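# Move the paper-laden cart through the door into the yellow bay

## Task

Push the utility cart through the self-closing door into the neighbouring room and park it in the yellow taped bay so that all four wheels sit fully inside the tape, none touching it. The copy-paper case must rest in the cart's top tray without overhanging any edge. The door must be closed when you finish. One or both robots may be used, and no robot may topple or be left leaning.

## Robot and tools

ROBOTS. There are two identical robots, r1 and r2, each a Hello Robot Stretch 4. Each has an omni-wheel base, a lift that rides up a mast, a single arm that telescopes forward, a wrist with yaw, pitch and roll, and a two-finger gripper. A robot stands about 1.6 m tall, and its base edge lies within 0.23 m of the base origin. Loose objects may occasionally get nudged by outside forces.

FRAMES. The base frame sits on the floor under the base centre: x ahead, y to the left, z up, in metres. hand_pose is reported in it and marks a point between the open fingertips, though the printed value may be slightly wrong. The odometry frame is the base frame as it was when the scene began. base_odometry only integrates wheel rotation, so slip appears as travel. Heading is in radians, left positive, -3.142 to 3.142. Each robot reports in its own frames, so only camera images, lidar_m and wrist_depth_mm reveal where the two robots stand relative to each other.

move. Arguments are r1, r2, cameras and blocking. blocking must always be false, or the call is refused. The call returns almost at once while motion continues. Each robot gets its own object. Inside it:
- base: exactly one relative command measured from where that base last reported itself. translate_m drives straight, forward positive, -2 to 2 m. strafe_m slides sideways, left positive, -2 to 2 m. rotate_rad spins in place, counter-clockwise positive, -3.2 to 3.2 rad. translate_m and strafe_m may be combined into one straight diagonal; rotate_rad cannot be mixed with them.
- joints: absolute targets by name. lift_m 0 to 1.2 m; arm_m 0 to 0.55 m extension; wrist_yaw_rad -1.134 to 4.276 (0 straight ahead, left positive, 3.14 tucked back); wrist_pitch_rad -1.117 to 4.259 (0 level, 1.57 pointing down); wrist_roll_rad -1.117 to 4.259 (clockwise positive viewed from behind); gripper_m -0.038 to 0.141, the fingertip gap in metres, which may be off by up to 0.015. Out-of-range joint targets are clipped and flagged; other bad values are refused.
- pace: slow, default, fast or max. speeds: top speed per joint key (not gripper_m). contact_limits: 0 (gentlest) to 1 per key for arm_m, lift_m, translate_m, strafe_m, rotate_rad, given only beside that same command; default 0.5. A base limit stays in force until an action names base again.
- end_of_arm: "enable_torque", sent alone, revives wrist or gripper motors that shut off.
A new move only overrides the joints and base it names; everything else keeps going. Base travel between robots can differ by about 3 cm per metre.

wait(seconds 0 to 10, cameras) returns the state and images; it ends early once a commanded robot comes to rest. wait(0) gives an "earlier move" line. stop(cameras) brakes every running motion on both robots; braked parts hold and may keep pressing. zoom_image(camera, region [x0,y0,x1,y1] in pixels, at most 504 by 504) enlarges part of that camera's newest image. finished_scene(scene) ends the scene irreversibly; the result must hold without the robots. Cameras: r1_head_camera, r1_head_left_camera, r1_head_right_camera, r1_wrist_camera and the matching r2 names, or "all".

RESULTS. The "move" line lists each robot sent a motion with "done" or its worst status. base_status and joint_status: moving, done, off_target (resting away from goal, maybe still pushing), contact_stop (blocked, goes slack), time_out (after 14 s, target dropped), limit_stop_at_own_body, limit_stop_at_tilt (lean above 6 degrees; lift, arm and wheels go slack) and torque_fault. Any unplanned stop or a refused call cancels the rest of that reply's move, wait and finished_scene calls. Robots under "as last shown" were not commanded. on_its_own reports uncommanded behaviour. lidar_m holds 12 distances in 30-degree sectors, first straight ahead, counter-clockwise (4th left, 7th behind, 10th right); "-" means nothing seen or closer than 0.25 m. wrist_depth_mm is a 7x7 grid in mm, 100 to 2000. base_tilt in degrees, forward and right positive, biased up to 3 degrees. A gap above 0.1 rad between turned_by_wheels and turned_by_imu suggests a collision or slip. motor_effort is percent with peak in brackets; servo_current is mA.

GRIPPING. Command gripper_m more than 0.015 below the object's width; about 0.06 below resists pulling. To close behind a handle, use -0.02 or less. A firm hold shows as a rise in gripper servo_current. Lift contact limit should be at least 0.3 for 2 kg, 0.15 for 1 kg.

AVOID. Robots pressing or crashing into each other, including one gripper closing on the other's fingers; once bases touch, stop driving. Carrying a shared load can tip a robot as travel differs. Over 1 kg held with arm_m above 0.2 while driving or turning risks tipping, worse at fast paces; strong pushes with a raised gripper too. Self-collision: gripper over the base with lift below about 0.2 (0.45 pointing down), tilted up and rolled, or yaw plus pitch under about -1.1; with the wrist tucked back, tilting or rolling alone can hit. Avoid hitting heavy or fixed things hard, slamming the door, dropping the paper, or letting parts fall.

Each tool is called after "Emit:" in YAML: its name, and indented under it one key for each argument.

## Session

Emit:
move:
  blocking: false

Scene clock: 0.00 s.
r1.base_odometry: x=+0.000 y=+0.000 heading=+0.000
r1.turned_by_wheels: +0.000
r1.turned_by_imu: +0.000
r1.base_tilt: forward=-1.6 right=+1.3
r1.lidar_m: 1.92 2.25 3.81 1.93 0.97 0.84 0.83 0.93 0.77 0.76 0.93 1.59
r1.base_status: not commanded
r1.joint_positions: lift_m=+0.127 arm_m=+0.000 wrist_yaw_rad=+3.089 wrist_pitch_rad=+0.002 wrist_roll_rad=+0.000 gripper_m=+0.056
r1.joint_status: not commanded
r1.measured_speeds: all 0
r1.motor_effort: lift_m=+20 arm_m=-4 wheel_0=+0 wheel_1=+1 wheel_2=+1
r1.servo_current: wrist_yaw_rad=39 wrist_pitch_rad=46 wrist_roll_rad=65 gripper_m=39
r1.hand_pose: x=-0.1125 y=+0.1024 z=+0.3046 quat_wxyz=(+0.026, -0.001, +0.000, +1.000) (m; r1's base frame)
r1.wrist_depth_mm: 137 138 - - - - - / 113 139 - - - - - / 117 140 224 - - - - / 137 161 - - - - - / - - - - - - - / - - 191 - 187 - - / 842 759 750 788 788 732 768
r2.base_odometry: x=+0.000 y=+0.000 heading=+0.000
r2.turned_by_wheels: +0.000
r2.turned_by_imu: +0.000
r2.base_tilt: forward=-0.6 right=+0.1
r2.lidar_m: 2.02 1.45 1.40 1.49 2.01 2.22 2.34 3.17 1.60 3.62 2.59 2.46
r2.base_status: not commanded
r2.joint_positions: lift_m=+0.295 arm_m=+0.000 wrist_yaw_rad=+3.133 wrist_pitch_rad=+0.002 wrist_roll_rad=+0.000 gripper_m=+0.056
r2.joint_status: not commanded
r2.measured_speeds: all 0
r2.motor_effort: lift_m=+18 arm_m=-4 wheel_0=+0 wheel_1=-1 wheel_2=+0
r2.servo_current: wrist_yaw_rad=46 wrist_pitch_rad=39 wrist_roll_rad=46 gripper_m=59
r2.hand_pose: x=-0.1167 y=+0.0898 z=+0.4727 quat_wxyz=(+0.004, -0.001, +0.000, +1.000) (m; r2's base frame)
r2.wrist_depth_mm: - 140 - - - - - / - 126 150 - - - - / - 130 185 - - - - / 144 143 272 - - - - / 229 - - - - - - / 226 1576 196 1576 190 1618 1464 / 226 1060 1138 - - 1025 1060
pictures: r1_head_camera, r1_head_left_camera, r1_head_right_camera, r1_wrist_camera, r2_head_camera, r2_head_left_camera, r2_head_right_camera, r2_wrist_camera
Images, in order (width x height): r1_head_camera 420x560, r1_head_left_camera 420x672, r1_head_right_camera 420x672, r1_wrist_camera 616x392, r2_head_camera 420x560, r2_head_left_camera 420x672, r2_head_right_camera 420x672, r2_wrist_camera 616x392.

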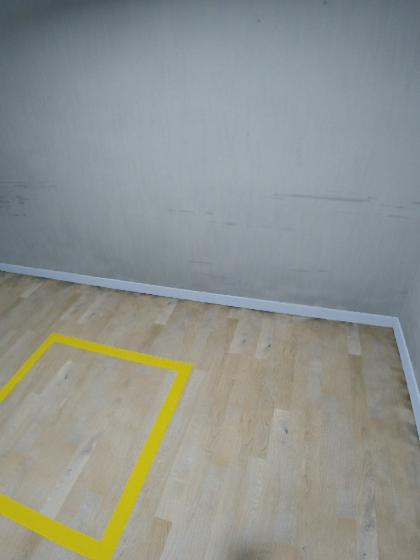

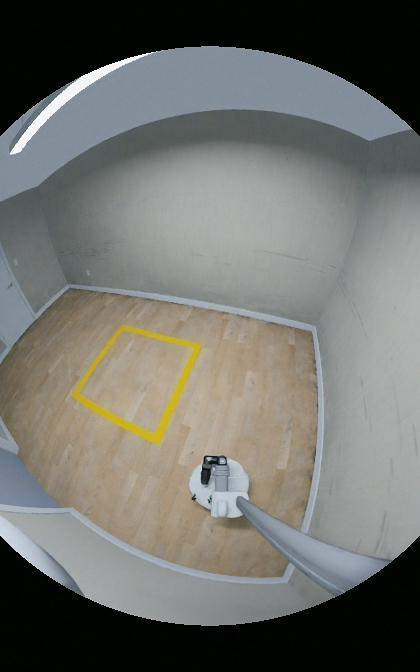

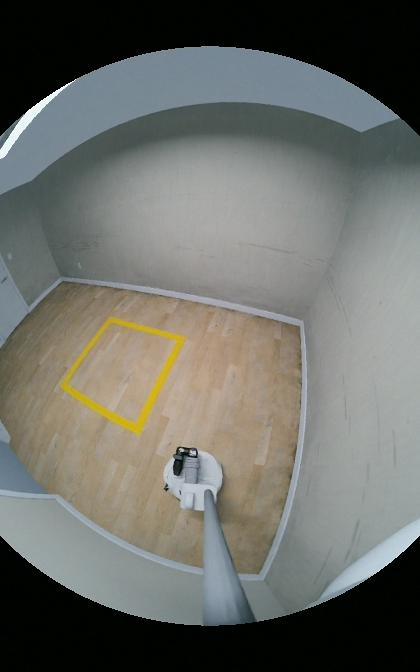

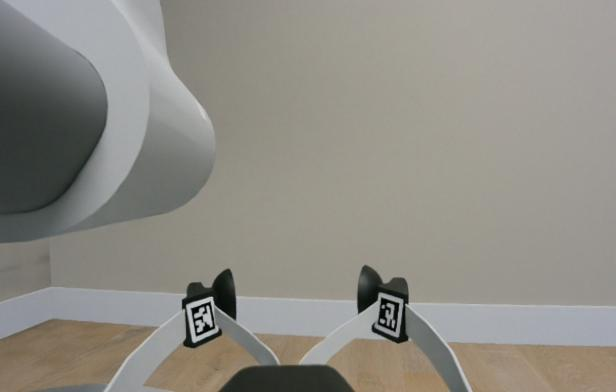

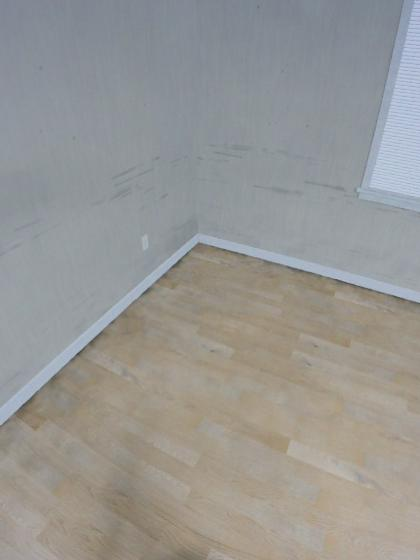

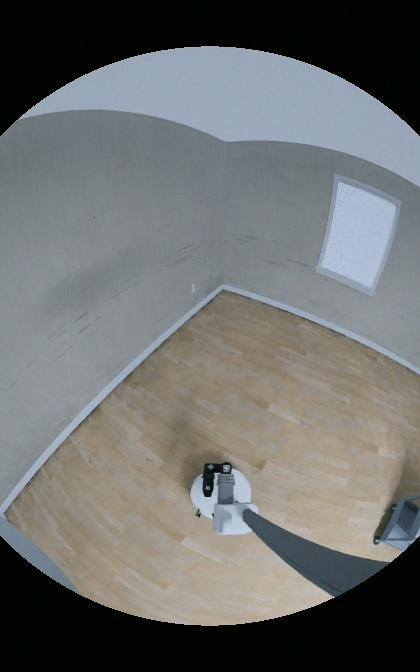

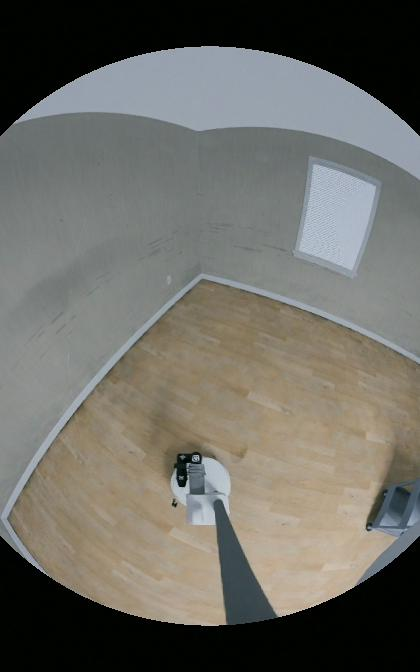

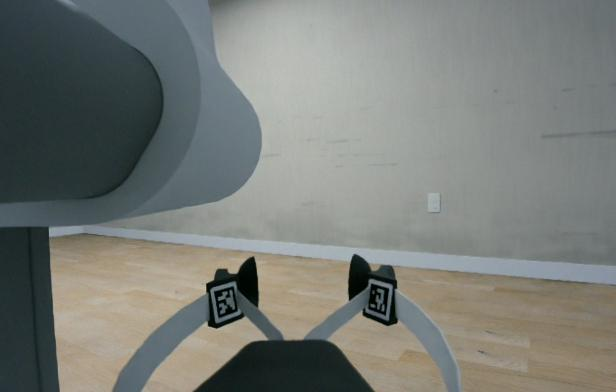

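Emit:
move:
  blocking: false
  cameras: []
  r1: {"base":{"rotate_rad":1.2}}
  r2: {"base":{"rotate_rad":-1.57}}

Emit:
wait:
  seconds: 3
  cameras: []

Emit:
wait:
  seconds: 0.3
  cameras: ["r1_head_camera","r1_head_left_camera","r2_head_camera","r2_head_left_camera","r2_head_right_camera"]

Scene clock: 4.57 s.
move: r1 moving; r2 moving
r1.base_odometry: x=+0.000 y=+0.000 heading=+0.252
r1.turned_by_wheels: +0.252
r1.turned_by_imu: +0.252
r1.base_tilt: forward=-1.6 right=+1.2
r1.lidar_m: 2.00 2.69 3.69 1.26 0.88 0.84 0.87 0.81 0.77 0.81 1.08 1.93
r1.base_status: rotate_rad moving
r1.joint_positions: lift_m=+0.127 arm_m=+0.000 wrist_yaw_rad=+3.089 wrist_pitch_rad=+0.002 wrist_roll_rad=+0.000 gripper_m=+0.056
r1.joint_status: not commanded
r1.measured_speeds: translate_m=-0.001 strafe_m=-0.001 rotate_rad=+0.980 lift_m=+0.000 arm_m=+0.000 wrist_yaw_rad=+0.000 wrist_pitch_rad=+0.000 wrist_roll_rad=+0.000
r1.motor_effort: lift_m=+20(20) arm_m=-4(4) wheel_0=-8(10) wheel_1=-6(10) wheel_2=-7(8)
r1.servo_current: wrist_yaw_rad=52(52) wrist_pitch_rad=39(52) wrist_roll_rad=39(59) gripper_m=39(46)
r1.hand_pose: x=-0.1125 y=+0.1024 z=+0.3046 quat_wxyz=(+0.026, -0.001, +0.000, +1.000) (m; r1's base frame)
r1.wrist_depth_mm: 136 139 - - - - - / 113 139 - - - - - / 114 139 225 - - - - / 137 160 - - - - - / - - - - - - - / - 1060 190 - 187 - - / 798 750 759 820 741 691 732
r2.base_odometry: x=+0.000 y=+0.000 heading=-0.252
r2.turned_by_wheels: -0.252
r2.turned_by_imu: -0.244
r2.base_tilt: forward=-0.7 right=+0.0
r2.lidar_m: 2.49 1.64 1.43 1.40 1.65 2.21 2.22 2.65 1.61 1.63 2.90 2.49
r2.base_status: rotate_rad moving
r2.joint_positions: lift_m=+0.295 arm_m=+0.000 wrist_yaw_rad=+3.133 wrist_pitch_rad=+0.002 wrist_roll_rad=+0.000 gripper_m=+0.056
r2.joint_status: not commanded
r2.measured_speeds: translate_m=+0.000 strafe_m=+0.000 rotate_rad=-0.974 lift_m=+0.000 arm_m=+0.000 wrist_yaw_rad=+0.000 wrist_pitch_rad=+0.000 wrist_roll_rad=+0.000
r2.motor_effort: lift_m=+18(18) arm_m=-4(4) wheel_0=+9(11) wheel_1=+6(11) wheel_2=+9(10)
r2.servo_current: wrist_yaw_rad=46(52) wrist_pitch_rad=46(46) wrist_roll_rad=39(52) gripper_m=52(52)
r2.hand_pose: x=-0.1167 y=+0.0898 z=+0.4727 quat_wxyz=(+0.004, -0.001, +0.000, +1.000) (m; r2's base frame)
r2.wrist_depth_mm: - 141 - - - - - / - 126 150 - - - - / - 130 184 - - - - / 144 143 273 - - - - / 229 - - - - - - / 227 1576 196 1537 190 1618 1464 / 226 1078 1138 - - 1042 1060
pictures: none
No camera images: "cameras" was empty.

Scene clock: 5.90 s.
earlier move: r1 done; r2 moving
r1.base_odometry: x=+0.000 y=+0.000 heading=+1.200
r1.turned_by_wheels: +0.948
r1.turned_by_imu: +0.953
r1.base_tilt: forward=-1.6 right=+1.3
r1.lidar_m: 3.93 1.53 0.89 0.83 0.84 0.83 0.78 0.80 1.01 1.91 1.95 2.48
r1.base_status: done
r1.joint_positions: lift_m=+0.127 arm_m=+0.000 wrist_yaw_rad=+3.089 wrist_pitch_rad=+0.002 wrist_roll_rad=+0.000 gripper_m=+0.056
r1.joint_status: not commanded
r1.measured_speeds: all 0
r1.motor_effort: lift_m=+20(20) arm_m=-4(4) wheel_0=-2(10) wheel_1=-2(10) wheel_2=+0(8)
r1.servo_current: wrist_yaw_rad=46(65) wrist_pitch_rad=39(52) wrist_roll_rad=46(65) gripper_m=33(46)
r1.hand_pose: x=-0.1125 y=+0.1024 z=+0.3046 quat_wxyz=(+0.026, -0.001, +0.000, +1.000) (m; r1's base frame)
r1.wrist_depth_mm: 136 139 - - - - - / 113 139 - - - - - / 118 140 229 - - - - / 137 162 - - - - - / - - - - - - - / - - 190 - 187 - - / 778 163 750 798 798 768 778
r2.base_odometry: x=+0.000 y=+0.000 heading=-1.569
r2.turned_by_wheels: -1.318
r2.turned_by_imu: -1.283
r2.base_tilt: forward=-0.7 right=+0.1
r2.lidar_m: 3.51 2.57 2.47 2.03 1.47 1.41 1.46 2.05 2.22 2.35 3.23 1.61
r2.base_status: rotate_rad moving
r2.joint_positions: lift_m=+0.295 arm_m=+0.000 wrist_yaw_rad=+3.133 wrist_pitch_rad=+0.002 wrist_roll_rad=+0.000 gripper_m=+0.056
r2.joint_status: not commanded
r2.measured_speeds: all 0
r2.motor_effort: lift_m=+18(18) arm_m=-4(4) wheel_0=+2(12) wheel_1=+1(11) wheel_2=+4(11)
r2.servo_current: wrist_yaw_rad=39(59) wrist_pitch_rad=33(46) wrist_roll_rad=59(59) gripper_m=52(59)
r2.hand_pose: x=-0.1167 y=+0.0898 z=+0.4727 quat_wxyz=(+0.004, -0.001, +0.000, +1.000) (m; r2's base frame)
r2.wrist_depth_mm: - 140 - - - - - / - 126 142 - - - - / - 129 185 - - - - / 144 143 227 - - - - / 229 - - - - - - / 228 1576 196 1308 190 - - / 226 1078 1138 - - 1042 1060
wait: 1.33 of 3 s (r1 has come to rest)
pictures: none
No camera images: "cameras" was empty.

Scene clock: 6.13 s.
earlier move: r2 done
r1.base_odometry: x=+0.000 y=+0.000 heading=+1.200
r1.turned_by_wheels: +0.000
r1.turned_by_imu: +0.000
r1.base_tilt: forward=-1.6 right=+1.3
r1.lidar_m: 3.93 1.55 0.93 0.83 0.84 0.86 0.74 0.78 1.02 1.92 1.94 2.45
r1.base_status: done
r1.joint_positions: lift_m=+0.127 arm_m=+0.000 wrist_yaw_rad=+3.089 wrist_pitch_rad=+0.002 wrist_roll_rad=+0.000 gripper_m=+0.056
r1.joint_status: not commanded
r1.measured_speeds: all 0
r1.motor_effort: lift_m=+20(20) arm_m=-4(4) wheel_0=-2(10) wheel_1=-1(10) wheel_2=+0(8)
r1.servo_current: wrist_yaw_rad=59(65) wrist_pitch_rad=46(52) wrist_roll_rad=52(65) gripper_m=46(46)
r1.hand_pose: x=-0.1125 y=+0.1024 z=+0.3046 quat_wxyz=(+0.026, -0.001, +0.000, +1.000) (m; r1's base frame)
r1.wrist_depth_mm: 136 139 - - - - - / 113 139 - - - - - / 118 140 229 - - - - / 137 162 - - - - - / - - - - - - - / - - 190 - 187 - - / 788 163 750 809 798 778 768
r2.base_odometry: x=+0.000 y=+0.000 heading=-1.569
r2.turned_by_wheels: +0.000
r2.turned_by_imu: +0.000
r2.base_tilt: forward=-0.6 right=+0.1
r2.lidar_m: 3.54 2.57 2.47 1.99 1.47 1.41 1.48 2.06 2.21 2.32 3.23 1.63
r2.base_status: done
r2.joint_positions: lift_m=+0.295 arm_m=+0.000 wrist_yaw_rad=+3.133 wrist_pitch_rad=+0.002 wrist_roll_rad=+0.000 gripper_m=+0.056
r2.joint_status: not commanded
r2.measured_speeds: all 0
r2.motor_effort: lift_m=+18(18) arm_m=-4(4) wheel_0=+2(12) wheel_1=+3(11) wheel_2=+3(11)
r2.servo_current: wrist_yaw_rad=52(59) wrist_pitch_rad=39(46) wrist_roll_rad=46(59) gripper_m=52(59)
r2.hand_pose: x=-0.1167 y=+0.0898 z=+0.4727 quat_wxyz=(+0.004, -0.001, +0.000, +1.000) (m; r2's base frame)
r2.wrist_depth_mm: - 141 - - - - - / - 126 142 - - - - / - 130 184 - - - - / 144 143 228 - - - - / 230 - - - - - - / 227 1576 196 1308 190 - - / 225 1060 1182 - - 1042 1042
wait: 0.23 of 0.3 s (r2 has come to rest)
pictures: r1_head_camera, r1_head_left_camera, r2_head_camera, r2_head_left_camera, r2_head_right_camera
Images, in order (width x height): r1_head_camera 420x560, r1_head_left_camera 420x672, r2_head_camera 420x560, r2_head_left_camera 420x672, r2_head_right_camera 420x672.

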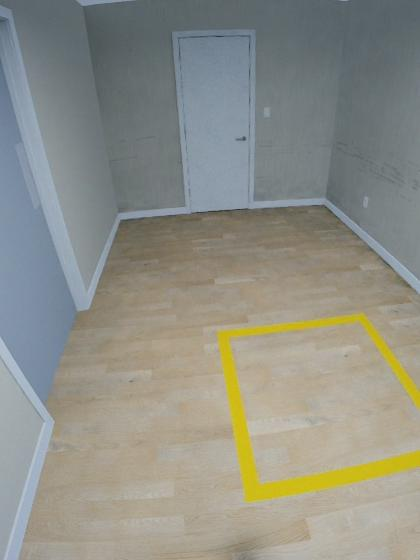

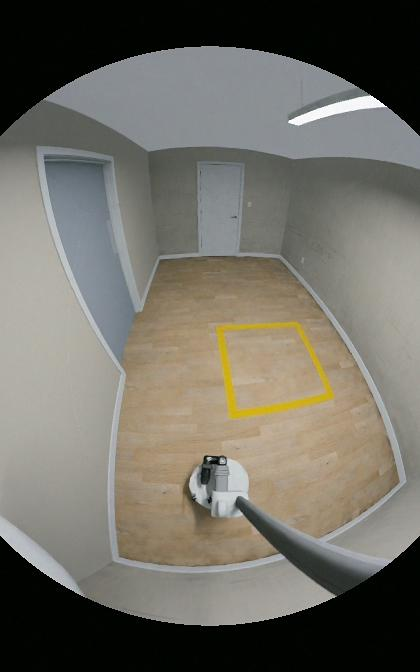

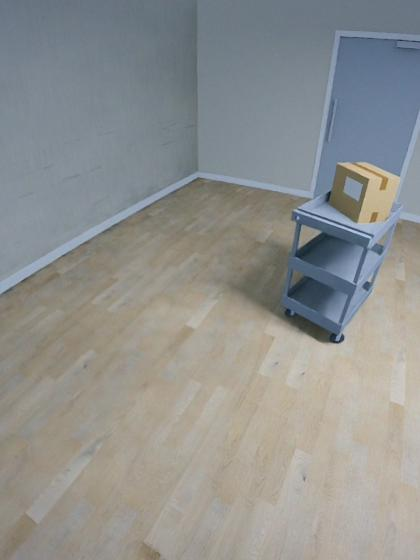

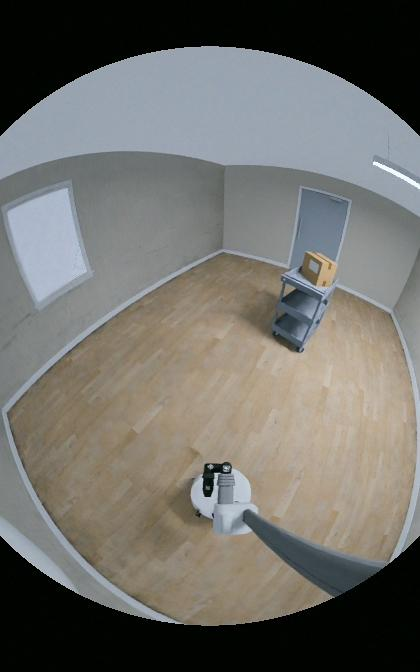

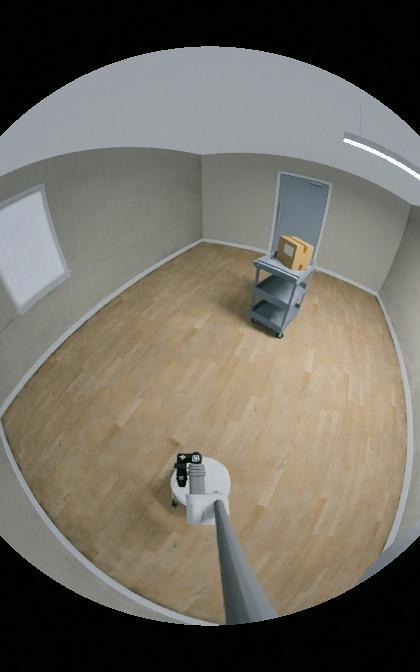

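Emit:
zoom_image:
  camera: "r2_head_camera"
  region: [250, 20, 420, 360]

Emit:
zoom_image:
  camera: "r2_head_left_camera"
  region: [240, 170, 400, 370]

Emit:
zoom_image:
  camera: "r1_head_left_camera"
  region: [20, 130, 180, 400]

Scaled by 1.482 from the camera's 420x560 image, which has a finer 1200x1600 frame.

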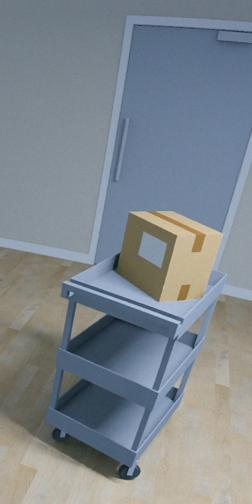

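Scaled by 2.520 from the camera's 420x672 image, which has a finer 600x960 frame.

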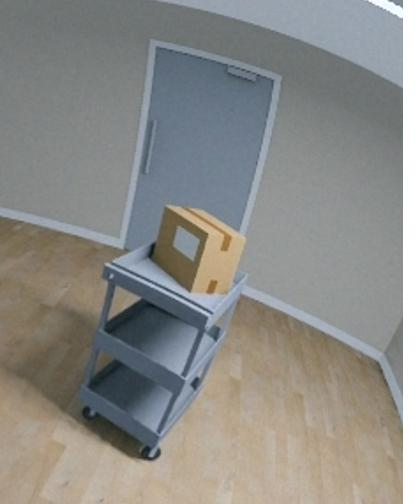

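Scaled by 1.867 from the camera's 420x672 image, which has a finer 600x960 frame.

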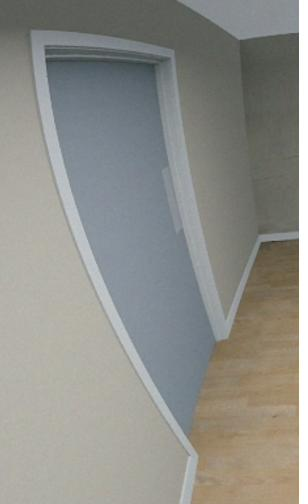

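Emit:
move:
  blocking: false
  cameras: []
  r1: {"base":{"rotate_rad":0.5},"joints":{"wrist_yaw_rad":0,"gripper_m":-0.02,"lift_m":0.9}}
  r2: {"base":{"rotate_rad":-0.6}}

Emit:
wait:
  seconds: 1.5
  cameras: []

Emit:
wait:
  seconds: 3
  cameras: ["r1_head_camera","r1_head_left_camera","r2_head_camera","r2_head_right_camera"]

Emit:
zoom_image:
  camera: "r2_head_camera"
  region: [50, 20, 350, 360]

Scene clock: 37.43 s.
move: r1 moving; r2 moving
r1.base_odometry: x=+0.000 y=+0.000 heading=+1.452
r1.turned_by_wheels: +0.252
r1.turned_by_imu: +0.253
r1.base_tilt: forward=-1.6 right=+1.3
r1.lidar_m: 2.29 1.07 0.87 0.83 0.93 0.79 0.76 0.85 1.34 1.94 2.12 3.14
r1.base_status: rotate_rad moving
r1.joint_positions: lift_m=+0.164 arm_m=+0.000 wrist_yaw_rad=+2.503 wrist_pitch_rad=+0.002 wrist_roll_rad=+0.000 gripper_m=+0.037
r1.joint_status: lift_m moving; wrist_yaw_rad moving; gripper_m moving
r1.measured_speeds: translate_m=-0.001 strafe_m=-0.001 rotate_rad=+0.980 lift_m=+0.146 arm_m=+0.000 wrist_yaw_rad=-1.820 wrist_pitch_rad=+0.000 wrist_roll_rad=+0.000
r1.motor_effort: lift_m=+27(27) arm_m=-4(4) wheel_0=-9(9) wheel_1=-8(8) wheel_2=-5(8)
r1.servo_current: wrist_yaw_rad=91(117) wrist_pitch_rad=39(46) wrist_roll_rad=46(65) gripper_m=111(111)
r1.hand_pose: x=-0.0084 y=+0.2422 z=+0.3421 quat_wxyz=(+0.314, -0.001, +0.000, +0.949) (m; r1's base frame)
r1.wrist_depth_mm: - - - - - - - / - - - - - - - / - - - - - - - / - - - - - - - / - - - - - - - / - - 188 - 187 - - / - 144 831 157 759 - -
r2.base_odometry: x=+0.000 y=+0.000 heading=-1.822
r2.turned_by_wheels: -0.252
r2.turned_by_imu: -0.244
r2.base_tilt: forward=-0.7 right=+0.0
r2.lidar_m: 1.64 2.88 2.46 2.52 1.63 1.41 1.41 1.65 2.24 2.22 2.64 1.62
r2.base_status: rotate_rad moving
r2.joint_positions: lift_m=+0.295 arm_m=+0.000 wrist_yaw_rad=+3.133 wrist_pitch_rad=+0.002 wrist_roll_rad=+0.000 gripper_m=+0.056
r2.joint_status: not commanded
r2.measured_speeds: translate_m=-0.002 strafe_m=-0.001 rotate_rad=-0.979 lift_m=+0.000 arm_m=+0.000 wrist_yaw_rad=+0.000 wrist_pitch_rad=+0.000 wrist_roll_rad=+0.000
r2.motor_effort: lift_m=+18(18) arm_m=-4(4) wheel_0=+8(8) wheel_1=+9(10) wheel_2=+10(10)
r2.servo_current: wrist_yaw_rad=52(52) wrist_pitch_rad=39(46) wrist_roll_rad=39(52) gripper_m=52(52)
r2.hand_pose: x=-0.1167 y=+0.0898 z=+0.4727 quat_wxyz=(+0.004, -0.001, +0.000, +1.000) (m; r2's base frame)
r2.wrist_depth_mm: - 141 - - - - - / - 127 142 - - - - / - 129 185 - - - - / 144 143 206 - - - - / 229 - - - - - - / 228 1618 195 1336 190 - - / 226 1060 1160 - - 1060 1078
pictures: none
No camera images: "cameras" was empty.

Scene clock: 38.33 s.
earlier move: r1 moving; r2 done
r1.base_odometry: x=+0.000 y=+0.000 heading=+1.699
r1.turned_by_wheels: +0.247
r1.turned_by_imu: +0.249
r1.base_tilt: forward=-1.6 right=+1.3
r1.lidar_m: 1.60 0.92 0.81 0.86 0.86 0.76 0.77 1.00 1.91 1.95 2.45 3.91
r1.base_status: done
r1.joint_positions: lift_m=+0.398 arm_m=+0.000 wrist_yaw_rad=+0.865 wrist_pitch_rad=+0.002 wrist_roll_rad=+0.000 gripper_m=-0.019
r1.joint_status: lift_m moving; wrist_yaw_rad moving; gripper_m moving
r1.measured_speeds: translate_m=+0.000 strafe_m=+0.000 rotate_rad=+0.000 lift_m=+0.300 arm_m=+0.000 wrist_yaw_rad=-1.819 wrist_pitch_rad=+0.000 wrist_roll_rad=+0.000
r1.motor_effort: lift_m=+26(29) arm_m=-4(4) wheel_0=-2(9) wheel_1=-2(8) wheel_2=-1(8)
r1.servo_current: wrist_yaw_rad=111(124) wrist_pitch_rad=39(46) wrist_roll_rad=59(65) gripper_m=59(124)
r1.hand_pose: x=+0.4246 y=+0.1627 z=+0.5751 quat_wxyz=(+0.908, +0.000, +0.001, +0.419) (m; r1's base frame)
r1.wrist_depth_mm: - - - - - - - / - - - - - 917 - / - - - - - - - / - - - - - - - / - - - - - - - / - - 184 199 171 946 - / - 133 163 146 144 917 -
r2.base_odometry: x=+0.000 y=+0.000 heading=-2.169
r2.turned_by_wheels: -0.347
r2.turned_by_imu: -0.338
r2.base_tilt: forward=-0.7 right=+0.1
r2.lidar_m: 1.62 1.74 2.68 2.49 2.13 1.49 1.42 1.46 1.92 2.22 2.28 3.00
r2.base_status: done
r2.joint_positions: lift_m=+0.295 arm_m=+0.000 wrist_yaw_rad=+3.133 wrist_pitch_rad=+0.002 wrist_roll_rad=+0.000 gripper_m=+0.056
r2.joint_status: not commanded
r2.measured_speeds: all 0
r2.motor_effort: lift_m=+18(18) arm_m=-4(4) wheel_0=+2(8) wheel_1=+2(10) wheel_2=+3(10)
r2.servo_current: wrist_yaw_rad=39(52) wrist_pitch_rad=39(46) wrist_roll_rad=59(59) gripper_m=52(52)
r2.hand_pose: x=-0.1167 y=+0.0898 z=+0.4727 quat_wxyz=(+0.004, -0.001, +0.000, +1.000) (m; r2's base frame)
r2.wrist_depth_mm: - 141 - - - - - / - 126 142 - - - - / - 129 185 - - - - / 144 143 207 - - - - / 220 - - - - - - / 220 1464 191 171 190 1366 1336 / 226 1060 1138 - - 1042 1060
wait: 0.90 of 1.5 s (r2 has come to rest)
pictures: none
No camera images: "cameras" was empty.

Scene clock: 40.80 s.
earlier move: r1 done
r1.base_odometry: x=+0.000 y=+0.000 heading=+1.699
r1.turned_by_wheels: +0.000
r1.turned_by_imu: +0.000
r1.base_tilt: forward=-1.6 right=+1.3
r1.lidar_m: 1.60 0.94 0.84 0.86 0.85 0.77 0.78 0.99 1.95 1.97 2.40 3.92
r1.base_status: done
r1.joint_positions: lift_m=+0.899 arm_m=+0.000 wrist_yaw_rad=+0.003 wrist_pitch_rad=+0.002 wrist_roll_rad=+0.000 gripper_m=-0.019
r1.joint_status: all done
r1.measured_speeds: all 0
r1.motor_effort: lift_m=+25(29) arm_m=-4(4) wheel_0=-3(9) wheel_1=-1(8) wheel_2=+0(8)
r1.servo_current: wrist_yaw_rad=46(124) wrist_pitch_rad=39(52) wrist_roll_rad=59(65) gripper_m=52(124)
r1.hand_pose: x=+0.4596 y=-0.0866 z=+1.0771 quat_wxyz=(+1.000, +0.000, +0.001, +0.001) (m; r1's base frame)
r1.wrist_depth_mm: - - - - - - - / - - - - - - - / - - 1863 - - - - / - - 1921 - - - - / - - - - - - - / - - 183 200 - - - / - 140 163 183 154 - -
r2.base_odometry: x=+0.000 y=+0.000 heading=-2.169
r2.turned_by_wheels: +0.000
r2.turned_by_imu: +0.000
r2.base_tilt: forward=-0.7 right=+0.0
r2.lidar_m: 1.61 1.79 2.65 2.47 2.14 1.51 1.40 1.45 1.93 2.23 2.29 2.98
r2.base_status: done
r2.joint_positions: lift_m=+0.295 arm_m=+0.000 wrist_yaw_rad=+3.133 wrist_pitch_rad=+0.002 wrist_roll_rad=+0.000 gripper_m=+0.056
r2.joint_status: not commanded
r2.measured_speeds: all 0
r2.motor_effort: lift_m=+18(18) arm_m=-4(4) wheel_0=+2(8) wheel_1=+2(10) wheel_2=+3(10)
r2.servo_current: wrist_yaw_rad=39(65) wrist_pitch_rad=46(46) wrist_roll_rad=59(59) gripper_m=46(52)
r2.hand_pose: x=-0.1167 y=+0.0898 z=+0.4727 quat_wxyz=(+0.004, -0.001, +0.000, +1.000) (m; r2's base frame)
r2.wrist_depth_mm: - 141 - - - - - / - 126 142 - - - - / - 129 185 - - - - / 144 143 208 - - - - / 220 - - - - - - / 220 1464 191 171 190 1336 1336 / 226 1060 1138 - - 1042 1060
wait: 2.47 of 3 s (r1 has come to rest)
pictures: r1_head_camera, r1_head_left_camera, r2_head_camera, r2_head_right_camera
Images, in order (width x height): r1_head_camera 420x560, r1_head_left_camera 420x672, r2_head_camera 420x560, r2_head_right_camera 420x672.

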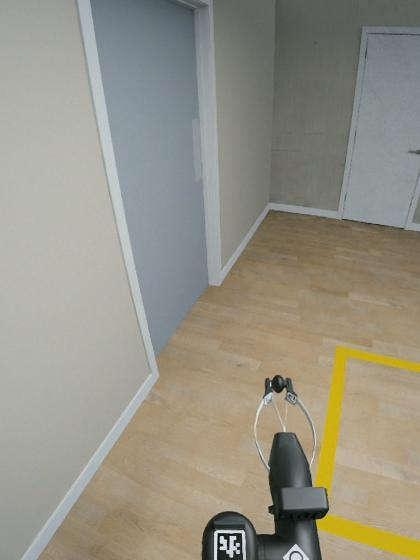

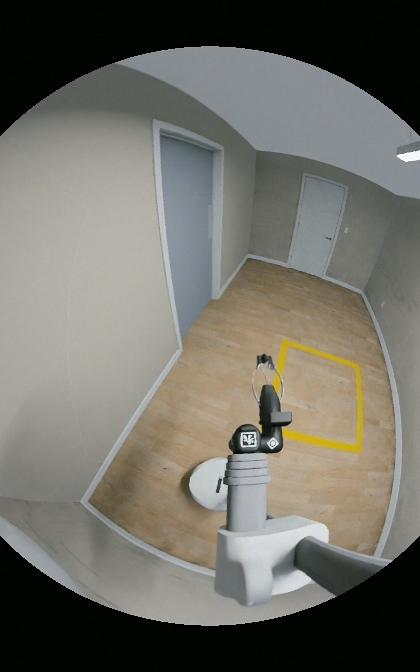

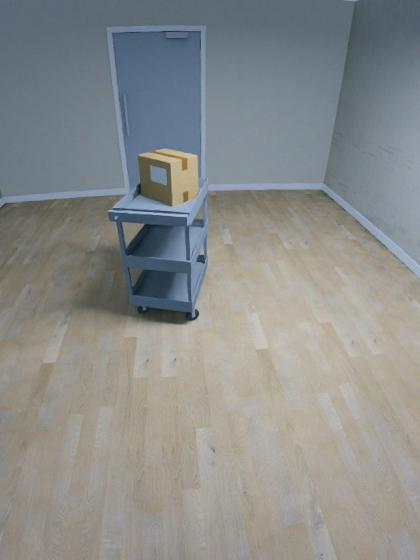

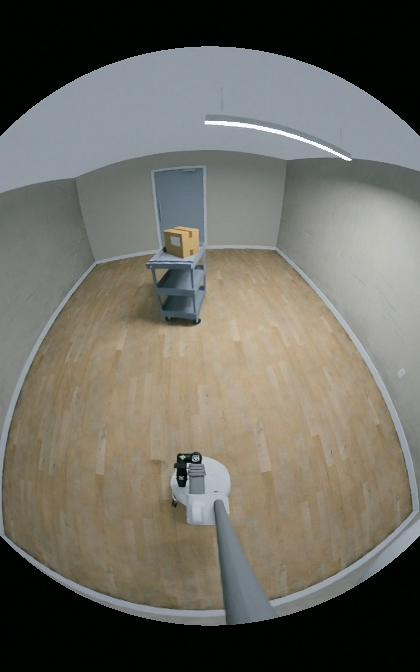

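Scaled by 1.482 from the camera's 420x560 image, which has a finer 1200x1600 frame.

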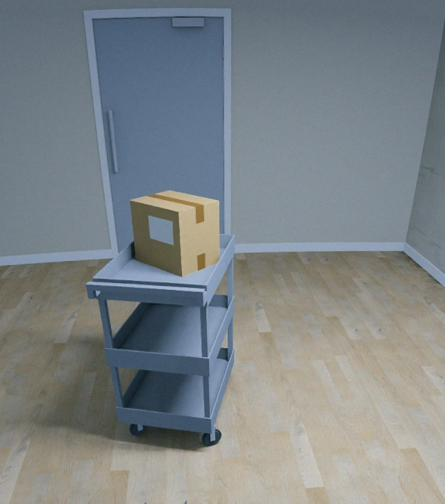

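Emit:
move:
  blocking: false
  cameras: []
  r1: {"base":{"rotate_rad":1.17}}
  r2: {"base":{"strafe_m":-1.0,"translate_m":1.5},"pace":"max"}

Emit:
wait:
  seconds: 1.6
  cameras: ["r1_head_camera"]

Emit:
move:
  blocking: false
  cameras: []
  r1: {"base":{"strafe_m":-1.55},"pace":"max"}

Emit:
wait:
  seconds: 5
  cameras: []

Emit:
wait:
  seconds: 2
  cameras: ["r1_head_camera","r1_head_left_camera","r2_head_camera","r2_head_left_camera"]

Scene clock: 90.83 s.
move: r1 moving; r2 moving
r1.base_odometry: x=+0.000 y=+0.000 heading=+1.939
r1.turned_by_wheels: +0.240
r1.turned_by_imu: +0.240
r1.base_tilt: forward=-1.6 right=+1.3
r1.lidar_m: 1.16 0.87 0.84 0.92 0.78 0.76 0.83 1.20 1.92 2.08 3.04 2.58
r1.base_status: rotate_rad moving
r1.joint_positions: lift_m=+0.899 arm_m=+0.000 wrist_yaw_rad=+0.003 wrist_pitch_rad=+0.002 wrist_roll_rad=+0.000 gripper_m=-0.019
r1.joint_status: not commanded
r1.measured_speeds: translate_m=-0.001 strafe_m=+0.002 rotate_rad=+0.919 lift_m=+0.000 arm_m=+0.000 wrist_yaw_rad=+0.000 wrist_pitch_rad=+0.000 wrist_roll_rad=+0.000
r1.motor_effort: lift_m=+25(25) arm_m=-4(4) wheel_0=-7(8) wheel_1=-7(8) wheel_2=-6(7)
r1.servo_current: wrist_yaw_rad=46(59) wrist_pitch_rad=39(46) wrist_roll_rad=39(65) gripper_m=52(52)
r1.hand_pose: x=+0.4595 y=-0.0867 z=+1.0771 quat_wxyz=(+1.000, +0.000, +0.001, +0.001) (m; r1's base frame)
r1.wrist_depth_mm: - - 1060 1863 - - - / - - 1078 - - - - / - - 1098 - - - - / - - 1078 - - - - / - - 1098 - - - - / - - 186 198 - - - / - 132 163 147 154 - -
r2.base_odometry: x=-0.062 y=-0.025 heading=-2.169
r2.turned_by_wheels: -0.001
r2.turned_by_imu: +0.002
r2.base_tilt: forward=-0.7 right=+0.1
r2.lidar_m: 1.55 1.68 2.72 2.51 2.22 1.57 1.45 1.50 1.99 2.18 2.25 2.94
r2.base_status: translate_m moving; strafe_m moving
r2.joint_positions: lift_m=+0.295 arm_m=+0.000 wrist_yaw_rad=+3.133 wrist_pitch_rad=+0.002 wrist_roll_rad=+0.000 gripper_m=+0.056
r2.joint_status: not commanded
r2.measured_speeds: translate_m=+0.214 strafe_m=-0.144 rotate_rad=-0.001 lift_m=+0.000 arm_m=+0.000 wrist_yaw_rad=+0.000 wrist_pitch_rad=+0.000 wrist_roll_rad=+0.000
r2.motor_effort: lift_m=+18(18) arm_m=-4(4) wheel_0=+11(16) wheel_1=-5(7) wheel_2=-17(17)
r2.servo_current: wrist_yaw_rad=52(65) wrist_pitch_rad=33(46) wrist_roll_rad=52(52) gripper_m=46(52)
r2.hand_pose: x=-0.1167 y=+0.0898 z=+0.4727 quat_wxyz=(+0.004, -0.001, +0.000, +1.000) (m; r2's base frame)
r2.wrist_depth_mm: - 141 - - - - - / - 126 142 - - - - / - 129 185 - - - - / 144 143 207 - - - - / 220 - - - - - - / 220 1336 191 1336 190 1336 1397 / 227 1078 1160 - - 1025 1060
pictures: none
No camera images: "cameras" was empty.

Scene clock: 92.20 s.
earlier move: r1 done; r2 moving
r1.base_odometry: x=+0.000 y=+0.000 heading=+2.869
r1.turned_by_wheels: +0.930
r1.turned_by_imu: +0.935
r1.base_tilt: forward=-1.6 right=+1.3
r1.lidar_m: 0.84 0.88 0.85 0.76 0.81 1.06 1.92 2.01 2.68 3.91 1.29 0.90
r1.base_status: done
r1.joint_positions: lift_m=+0.900 arm_m=+0.000 wrist_yaw_rad=+0.003 wrist_pitch_rad=+0.002 wrist_roll_rad=+0.000 gripper_m=-0.019
r1.joint_status: not commanded
r1.measured_speeds: all 0
r1.motor_effort: lift_m=+25(25) arm_m=-4(4) wheel_0=-2(10) wheel_1=+0(8) wheel_2=+0(8)
r1.servo_current: wrist_yaw_rad=52(65) wrist_pitch_rad=46(52) wrist_roll_rad=46(65) gripper_m=52(65)
r1.hand_pose: x=+0.4595 y=-0.0867 z=+1.0771 quat_wxyz=(+1.000, +0.000, +0.001, +0.001) (m; r1's base frame)
r1.wrist_depth_mm: - - - - - - - / - - - - - - - / - - - - - - - / - - - - - - - / - - - - - - - / - - 183 199 170 - - / - 132 163 146 144 - -
r2.base_odometry: x=-0.705 y=-0.285 heading=-2.169
r2.turned_by_wheels: +0.000
r2.turned_by_imu: +0.001
r2.base_tilt: forward=-0.7 right=+0.0
r2.lidar_m: 1.43 1.11 3.14 2.94 3.02 2.15 2.01 2.04 1.89 1.76 1.83 2.40
r2.base_status: translate_m moving; strafe_m moving
r2.joint_positions: lift_m=+0.295 arm_m=+0.000 wrist_yaw_rad=+3.133 wrist_pitch_rad=+0.002 wrist_roll_rad=+0.000 gripper_m=+0.056
r2.joint_status: not commanded
r2.measured_speeds: translate_m=+0.475 strafe_m=-0.317 rotate_rad=-0.002 lift_m=+0.000 arm_m=+0.000 wrist_yaw_rad=+0.000 wrist_pitch_rad=+0.000 wrist_roll_rad=+0.000
r2.motor_effort: lift_m=+18(18) arm_m=-4(4) wheel_0=+6(17) wheel_1=-5(8) wheel_2=-10(18)
r2.servo_current: wrist_yaw_rad=46(65) wrist_pitch_rad=46(46) wrist_roll_rad=46(59) gripper_m=46(52)
r2.hand_pose: x=-0.1167 y=+0.0898 z=+0.4727 quat_wxyz=(+0.004, -0.001, +0.000, +1.000) (m; r2's base frame)
r2.wrist_depth_mm: - 140 - - - - - / - 126 149 - - - - / - 129 182 - - - - / 144 144 268 - - - - / 228 - - - - - - / 225 1537 196 1499 190 1576 1430 / 237 1078 1160 - - 1025 1078
wait: 1.37 of 1.6 s (r1 has come to rest)
pictures: r1_head_camera
Images, in order (width x height): r1_head_camera 420x560.

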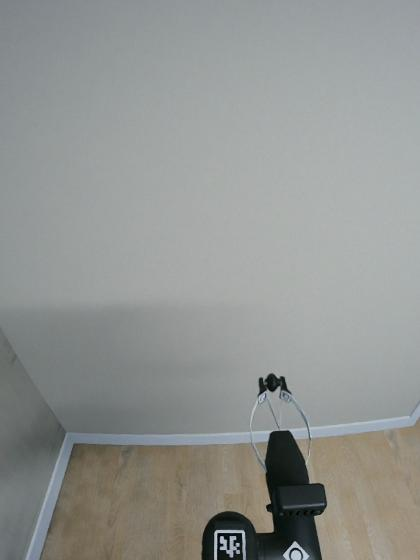

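Scene clock: 92.70 s.
earlier move: r2 moving
move: r1 moving
r1.base_odometry: x=+0.013 y=+0.045 heading=+2.869
r1.turned_by_wheels: +0.000
r1.turned_by_imu: +0.000
r1.base_tilt: forward=-1.6 right=+1.2
r1.lidar_m: 0.84 0.87 0.87 0.82 0.83 1.15 1.90 2.01 2.70 3.88 1.26 0.89
r1.base_status: strafe_m moving
r1.joint_positions: lift_m=+0.900 arm_m=+0.000 wrist_yaw_rad=+0.003 wrist_pitch_rad=+0.002 wrist_roll_rad=+0.000 gripper_m=-0.019
r1.joint_status: not commanded
r1.measured_speeds: translate_m=+0.000 strafe_m=-0.184 rotate_rad=+0.000 lift_m=+0.000 arm_m=+0.000 wrist_yaw_rad=+0.000 wrist_pitch_rad=+0.000 wrist_roll_rad=+0.000
r1.motor_effort: lift_m=+25(25) arm_m=-4(4) wheel_0=+9(11) wheel_1=-12(12) wheel_2=+0(1)
r1.servo_current: wrist_yaw_rad=33(65) wrist_pitch_rad=39(46) wrist_roll_rad=52(59) gripper_m=52(59)
r1.hand_pose: x=+0.4595 y=-0.0867 z=+1.0771 quat_wxyz=(+1.000, +0.000, +0.001, +0.001) (m; r1's base frame)
r1.wrist_depth_mm: - - - - - - - / - - - - - - - / - - - - - - - / - - - - - - - / - - - - - - - / - - 182 198 171 - - / - 132 163 147 144 - -
r2.base_odometry: x=-0.970 y=-0.393 heading=-2.169
r2.turned_by_wheels: +0.000
r2.turned_by_imu: +0.001
r2.base_tilt: forward=-0.6 right=+0.0
r2.lidar_m: 3.56 0.95 1.14 3.11 3.23 2.37 2.23 2.30 1.68 1.59 1.64 2.16
r2.base_status: translate_m moving; strafe_m moving
r2.joint_positions: lift_m=+0.295 arm_m=+0.000 wrist_yaw_rad=+3.133 wrist_pitch_rad=+0.002 wrist_roll_rad=+0.000 gripper_m=+0.056
r2.joint_status: not commanded
r2.measured_speeds: translate_m=+0.475 strafe_m=-0.317 rotate_rad=+0.001 lift_m=+0.000 arm_m=+0.000 wrist_yaw_rad=+0.000 wrist_pitch_rad=+0.000 wrist_roll_rad=+0.000
r2.motor_effort: lift_m=+18(18) arm_m=-4(4) wheel_0=+8(11) wheel_1=-5(6) wheel_2=-9(11)
r2.servo_current: wrist_yaw_rad=39(59) wrist_pitch_rad=39(46) wrist_roll_rad=33(52) gripper_m=59(59)
r2.hand_pose: x=-0.1167 y=+0.0898 z=+0.4727 quat_wxyz=(+0.004, -0.001, +0.000, +1.000) (m; r2's base frame)
r2.wrist_depth_mm: - 141 - - - - - / - 126 150 - - - - / - 129 183 - - - - / 144 143 271 - - - - / 228 - - - - - - / 226 1576 197 1499 190 1576 1430 / 237 1078 1160 - - 1042 1060
pictures: none
No camera images: "cameras" was empty.

Scene clock: 94.87 s.
earlier move: r1 moving; r2 done
r1.base_odometry: x=+0.226 y=+0.808 heading=+2.869
r1.turned_by_wheels: +0.000
r1.turned_by_imu: -0.006
r1.base_tilt: forward=-1.6 right=+1.3
r1.lidar_m: 0.87 0.88 1.23 1.61 1.64 2.00 1.90 1.97 2.64 3.11 1.43 1.02
r1.base_status: strafe_m moving
r1.joint_positions: lift_m=+0.900 arm_m=+0.000 wrist_yaw_rad=+0.003 wrist_pitch_rad=+0.002 wrist_roll_rad=+0.000 gripper_m=-0.019
r1.joint_status: not commanded
r1.measured_speeds: translate_m=+0.000 strafe_m=-0.390 rotate_rad=+0.002 lift_m=+0.000 arm_m=+0.000 wrist_yaw_rad=+0.000 wrist_pitch_rad=+0.000 wrist_roll_rad=+0.000
r1.motor_effort: lift_m=+24(25) arm_m=-4(4) wheel_0=+7(13) wheel_1=-5(13) wheel_2=+0(2)
r1.servo_current: wrist_yaw_rad=46(65) wrist_pitch_rad=39(52) wrist_roll_rad=52(78) gripper_m=59(59)
r1.hand_pose: x=+0.4595 y=-0.0867 z=+1.0771 quat_wxyz=(+1.000, +0.000, +0.001, +0.001) (m; r1's base frame)
r1.wrist_depth_mm: - - - 661 - - - / - - - 676 - - - / - - - 676 - - - / - - - 668 - - - / - - - 661 - - - / - - 182 198 170 - - / - 132 163 147 144 - -
r2.base_odometry: x=-1.671 y=-0.676 heading=-2.169
r2.turned_by_wheels: +0.000
r2.turned_by_imu: +0.001
r2.base_tilt: forward=-0.7 right=+0.0
r2.lidar_m: 2.97 3.02 1.02 1.01 3.70 3.02 2.85 1.77 1.23 1.12 1.16 1.55
r2.base_status: done
r2.joint_positions: lift_m=+0.295 arm_m=+0.000 wrist_yaw_rad=+3.133 wrist_pitch_rad=+0.002 wrist_roll_rad=+0.000 gripper_m=+0.056
r2.joint_status: not commanded
r2.measured_speeds: all 0
r2.motor_effort: lift_m=+18(18) arm_m=-4(4) wheel_0=-1(11) wheel_1=-5(7) wheel_2=+1(11)
r2.servo_current: wrist_yaw_rad=26(59) wrist_pitch_rad=33(46) wrist_roll_rad=33(59) gripper_m=46(59)
r2.hand_pose: x=-0.1167 y=+0.0898 z=+0.4727 quat_wxyz=(+0.004, -0.001, +0.000, +1.000) (m; r2's base frame)
r2.wrist_depth_mm: - 141 - - - - - / - 127 151 - - - - / - 130 185 - - - - / 144 144 265 - - - - / 230 - - - - - - / 228 1618 196 1576 190 1618 1430 / 226 1060 1138 - - 1042 1060
wait: 2.17 of 5 s (r2 has come to rest)
pictures: none
No camera images: "cameras" was empty.

Scene clock: 96.87 s.
earlier move: r1 moving
r1.base_odometry: x=+0.411 y=+1.472 heading=+2.869
r1.turned_by_wheels: +0.000
r1.turned_by_imu: -0.005
r1.base_tilt: forward=-1.6 right=+1.3
r1.lidar_m: 0.98 1.01 1.27 2.28 2.35 1.97 1.85 1.93 2.53 2.42 1.38 1.04
r1.base_status: strafe_m moving
r1.joint_positions: lift_m=+0.900 arm_m=+0.000 wrist_yaw_rad=+0.003 wrist_pitch_rad=+0.002 wrist_roll_rad=+0.000 gripper_m=-0.019
r1.joint_status: not commanded
r1.measured_speeds: translate_m=-0.001 strafe_m=-0.135 rotate_rad=+0.005 lift_m=+0.000 arm_m=+0.000 wrist_yaw_rad=+0.000 wrist_pitch_rad=+0.000 wrist_roll_rad=+0.000
r1.motor_effort: lift_m=+25(25) arm_m=-4(4) wheel_0=+0(13) wheel_1=-1(13) wheel_2=+1(2)
r1.servo_current: wrist_yaw_rad=46(65) wrist_pitch_rad=39(52) wrist_roll_rad=46(78) gripper_m=59(59)
r1.hand_pose: x=+0.4595 y=-0.0867 z=+1.0771 quat_wxyz=(+1.000, +0.000, +0.001, +0.001) (m; r1's base frame)
r1.wrist_depth_mm: - - - - - 778 - / - - - - - 798 - / - - - - - 809 - / - - - - - 820 - / - - - - - 809 - / 750 - 183 198 170 788 - / - 132 164 147 144 768 -
r2.base_odometry: x=-1.671 y=-0.676 heading=-2.169
r2.turned_by_wheels: +0.000
r2.turned_by_imu: +0.000
r2.base_tilt: forward=-0.6 right=+0.0
r2.lidar_m: 2.97 3.00 1.01 1.02 3.66 3.01 2.84 1.73 1.22 1.13 1.16 1.58
r2.base_status: done
r2.joint_positions: lift_m=+0.295 arm_m=+0.000 wrist_yaw_rad=+3.133 wrist_pitch_rad=+0.002 wrist_roll_rad=+0.000 gripper_m=+0.056
r2.joint_status: not commanded
r2.measured_speeds: all 0
r2.motor_effort: lift_m=+18(18) arm_m=-4(4) wheel_0=-1(11) wheel_1=-5(7) wheel_2=+1(11)
r2.servo_current: wrist_yaw_rad=46(65) wrist_pitch_rad=39(52) wrist_roll_rad=59(59) gripper_m=52(59)
r2.hand_pose: x=-0.1167 y=+0.0898 z=+0.4727 quat_wxyz=(+0.004, -0.001, +0.000, +1.000) (m; r2's base frame)
r2.wrist_depth_mm: - 141 - - - - - / - 126 151 - - - - / - 129 185 - - - - / 144 143 265 - - - - / 229 - - - - - - / 227 1576 196 1537 190 1618 1430 / 227 1078 1138 - - 1025 1042
wait: 2.00 s; no rest
pictures: r1_head_camera, r1_head_left_camera, r2_head_camera, r2_head_left_camera
Images, in order (width x height): r1_head_camera 420x560, r1_head_left_camera 420x672, r2_head_camera 420x560, r2_head_left_camera 420x672.

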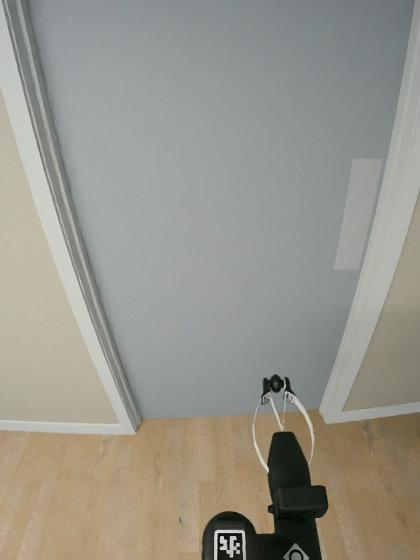

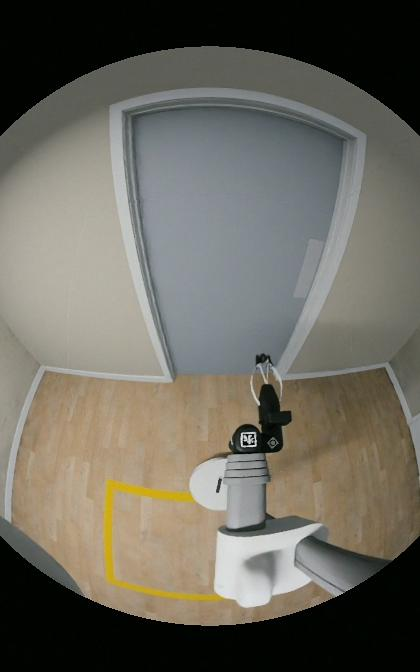

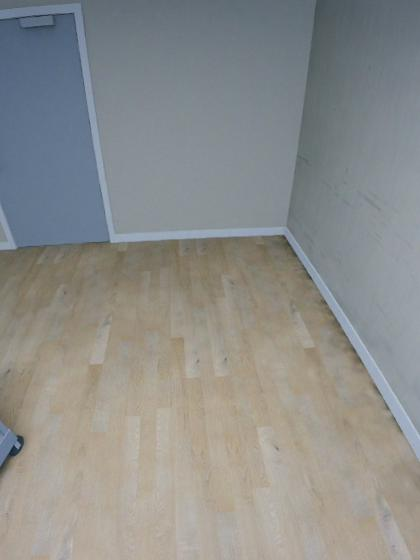

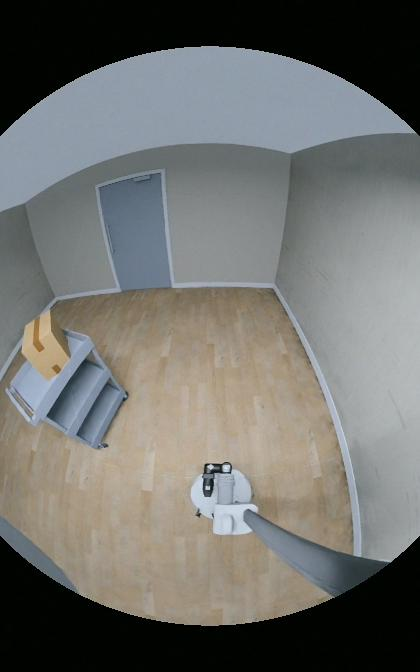

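Emit:
move:
  blocking: false
  cameras: []
  r1: {"base":{"strafe_m":-0.45},"joints":{"wrist_yaw_rad":0.865,"arm_m":0.4}}
  r2: {"base":{"translate_m":2.0},"joints":{"lift_m":0.87,"gripper_m":0.141,"wrist_yaw_rad":0},"pace":"max"}

Emit:
wait:
  seconds: 3
  cameras: ["r1_head_camera","r1_head_right_camera"]

Scene clock: 123.43 s.
earlier move: r1 done
move: r1 moving; r2 moving
r1.base_odometry: x=+0.427 y=+1.528 heading=+2.869
r1.turned_by_wheels: +0.000
r1.turned_by_imu: -0.001
r1.base_tilt: forward=-1.6 right=+1.3
r1.lidar_m: 1.00 1.03 1.26 2.34 2.41 1.96 1.84 1.93 2.51 2.35 1.40 1.04
r1.base_status: strafe_m moving
r1.joint_positions: lift_m=+0.900 arm_m=+0.051 wrist_yaw_rad=+0.587 wrist_pitch_rad=+0.002 wrist_roll_rad=+0.000 gripper_m=-0.019
r1.joint_status: arm_m moving; wrist_yaw_rad moving
r1.measured_speeds: translate_m=+0.000 strafe_m=-0.140 rotate_rad=-0.002 lift_m=+0.000 arm_m=+0.195 wrist_yaw_rad=+1.821 wrist_pitch_rad=+0.000 wrist_roll_rad=+0.000
r1.motor_effort: lift_m=+25(25) arm_m=+6(7) wheel_0=+8(9) wheel_1=-8(10) wheel_2=+0(1)
r1.servo_current: wrist_yaw_rad=104(117) wrist_pitch_rad=46(52) wrist_roll_rad=52(65) gripper_m=52(59)
r1.hand_pose: x=+0.5101 y=+0.0868 z=+1.0771 quat_wxyz=(+0.957, +0.000, +0.001, +0.289) (m; r1's base frame)
r1.wrist_depth_mm: - - 831 - - - - / - - 842 - - - - / - - 842 - - - - / - - 854 - - - - / - - 842 - - - - / - - 187 198 171 - - / - 132 164 147 144 - -
r2.base_odometry: x=-1.705 y=-0.725 heading=-2.169
r2.turned_by_wheels: +0.000
r2.turned_by_imu: +0.002
r2.base_tilt: forward=-0.7 right=+0.1
r2.lidar_m: 2.92 2.99 1.01 1.02 3.70 3.10 2.90 1.75 1.20 1.13 1.18 1.55
r2.base_status: translate_m moving
r2.joint_positions: lift_m=+0.421 arm_m=+0.000 wrist_yaw_rad=+2.482 wrist_pitch_rad=+0.002 wrist_roll_rad=+0.000 gripper_m=+0.075
r2.joint_status: lift_m moving; wrist_yaw_rad moving; gripper_m moving
r2.measured_speeds: translate_m=+0.232 strafe_m=+0.001 rotate_rad=-0.001 lift_m=+0.487 arm_m=+0.000 wrist_yaw_rad=-1.731 wrist_pitch_rad=+0.000 wrist_roll_rad=+0.000
r2.motor_effort: lift_m=+26(27) arm_m=-4(4) wheel_0=+13(13) wheel_1=+8(10) wheel_2=-17(17)
r2.servo_current: wrist_yaw_rad=124(137) wrist_pitch_rad=33(46) wrist_roll_rad=46(65) gripper_m=91(91)
r2.hand_pose: x=-0.0033 y=+0.2458 z=+0.5989 quat_wxyz=(+0.324, -0.001, +0.000, +0.946) (m; r2's base frame)
r2.wrist_depth_mm: - - - - - - - / - - - - - - - / - - - - - - - / - - - - - - - / - - - - - - - / 1921 1983 191 1863 196 1921 1708 / 1336 1255 1336 - 1336 1229 1281
pictures: none
No camera images: "cameras" was empty.

Scene clock: 125.77 s.
earlier move: r1 done; r2 moving
r1.base_odometry: x=+0.538 y=+1.926 heading=+2.869
r1.turned_by_wheels: +0.000
r1.turned_by_imu: -0.003
r1.base_tilt: forward=-1.5 right=+1.3
r1.lidar_m: 0.95 1.06 1.30 2.75 2.77 1.93 1.83 1.91 2.06 1.95 1.44 1.01
r1.base_status: done
r1.joint_positions: lift_m=+0.900 arm_m=+0.400 wrist_yaw_rad=+0.862 wrist_pitch_rad=+0.002 wrist_roll_rad=+0.000 gripper_m=-0.019
r1.joint_status: all done
r1.measured_speeds: all 0
r1.motor_effort: lift_m=+25(25) arm_m=+5(7) wheel_0=+1(11) wheel_1=-1(10) wheel_2=+0(2)
r1.servo_current: wrist_yaw_rad=65(117) wrist_pitch_rad=39(52) wrist_roll_rad=39(65) gripper_m=52(59)
r1.hand_pose: x=+0.8248 y=+0.1621 z=+1.0771 quat_wxyz=(+0.908, +0.000, +0.001, +0.418) (m; r1's base frame)
r1.wrist_depth_mm: - - - 496 407 345 307 / - 904 - 500 410 347 310 / - 931 - 500 410 347 304 / - 878 - 508 415 349 312 / - 891 - 504 415 353 314 / - 891 183 198 387 351 304 / - 140 163 184 170 332 312
r2.base_odometry: x=-2.391 y=-1.732 heading=-2.169
r2.turned_by_wheels: +0.000
r2.turned_by_imu: +0.001
r2.base_tilt: forward=-0.7 right=+0.0
r2.lidar_m: 1.69 1.73 2.28 3.69 1.05 1.41 4.19 1.61 1.15 1.05 1.13 1.44
r2.base_status: translate_m moving
r2.joint_positions: lift_m=+0.870 arm_m=+0.000 wrist_yaw_rad=+0.003 wrist_pitch_rad=+0.002 wrist_roll_rad=+0.000 gripper_m=+0.141
r2.joint_status: all done
r2.measured_speeds: translate_m=+0.571 strafe_m=+0.000 rotate_rad=-0.001 lift_m=+0.000 arm_m=+0.000 wrist_yaw_rad=+0.000 wrist_pitch_rad=+0.000 wrist_roll_rad=+0.000
r2.motor_effort: lift_m=+20(27) arm_m=-4(4) wheel_0=+6(13) wheel_1=+7(11) wheel_2=-11(19)
r2.servo_current: wrist_yaw_rad=59(137) wrist_pitch_rad=46(46) wrist_roll_rad=52(65) gripper_m=52(117)
r2.hand_pose: x=+0.4596 y=-0.0866 z=+1.0476 quat_wxyz=(+1.000, +0.000, +0.001, +0.001) (m; r2's base frame)
r2.wrist_depth_mm: - - - - - - - / - - - - - - - / - - - - - - - / - - - - - - - / - - - - - - - / - 189 - 157 187 185 - / - - - - - - -
wait: 2.33 of 3 s (r1 has come to rest)
pictures: r1_head_camera, r1_head_right_camera
Images, in order (width x height): r1_head_camera 420x560, r1_head_right_camera 420x672.

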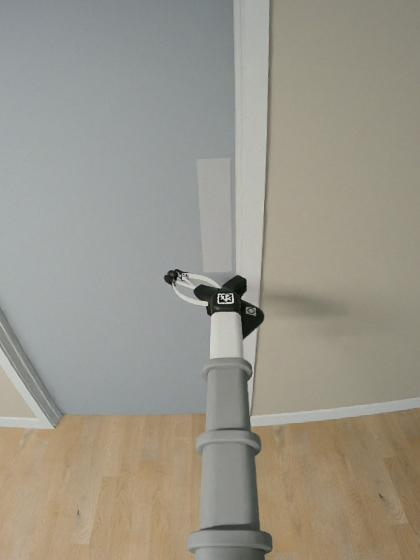

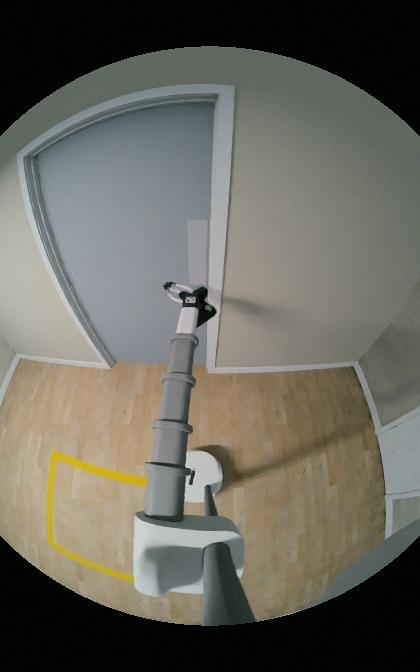

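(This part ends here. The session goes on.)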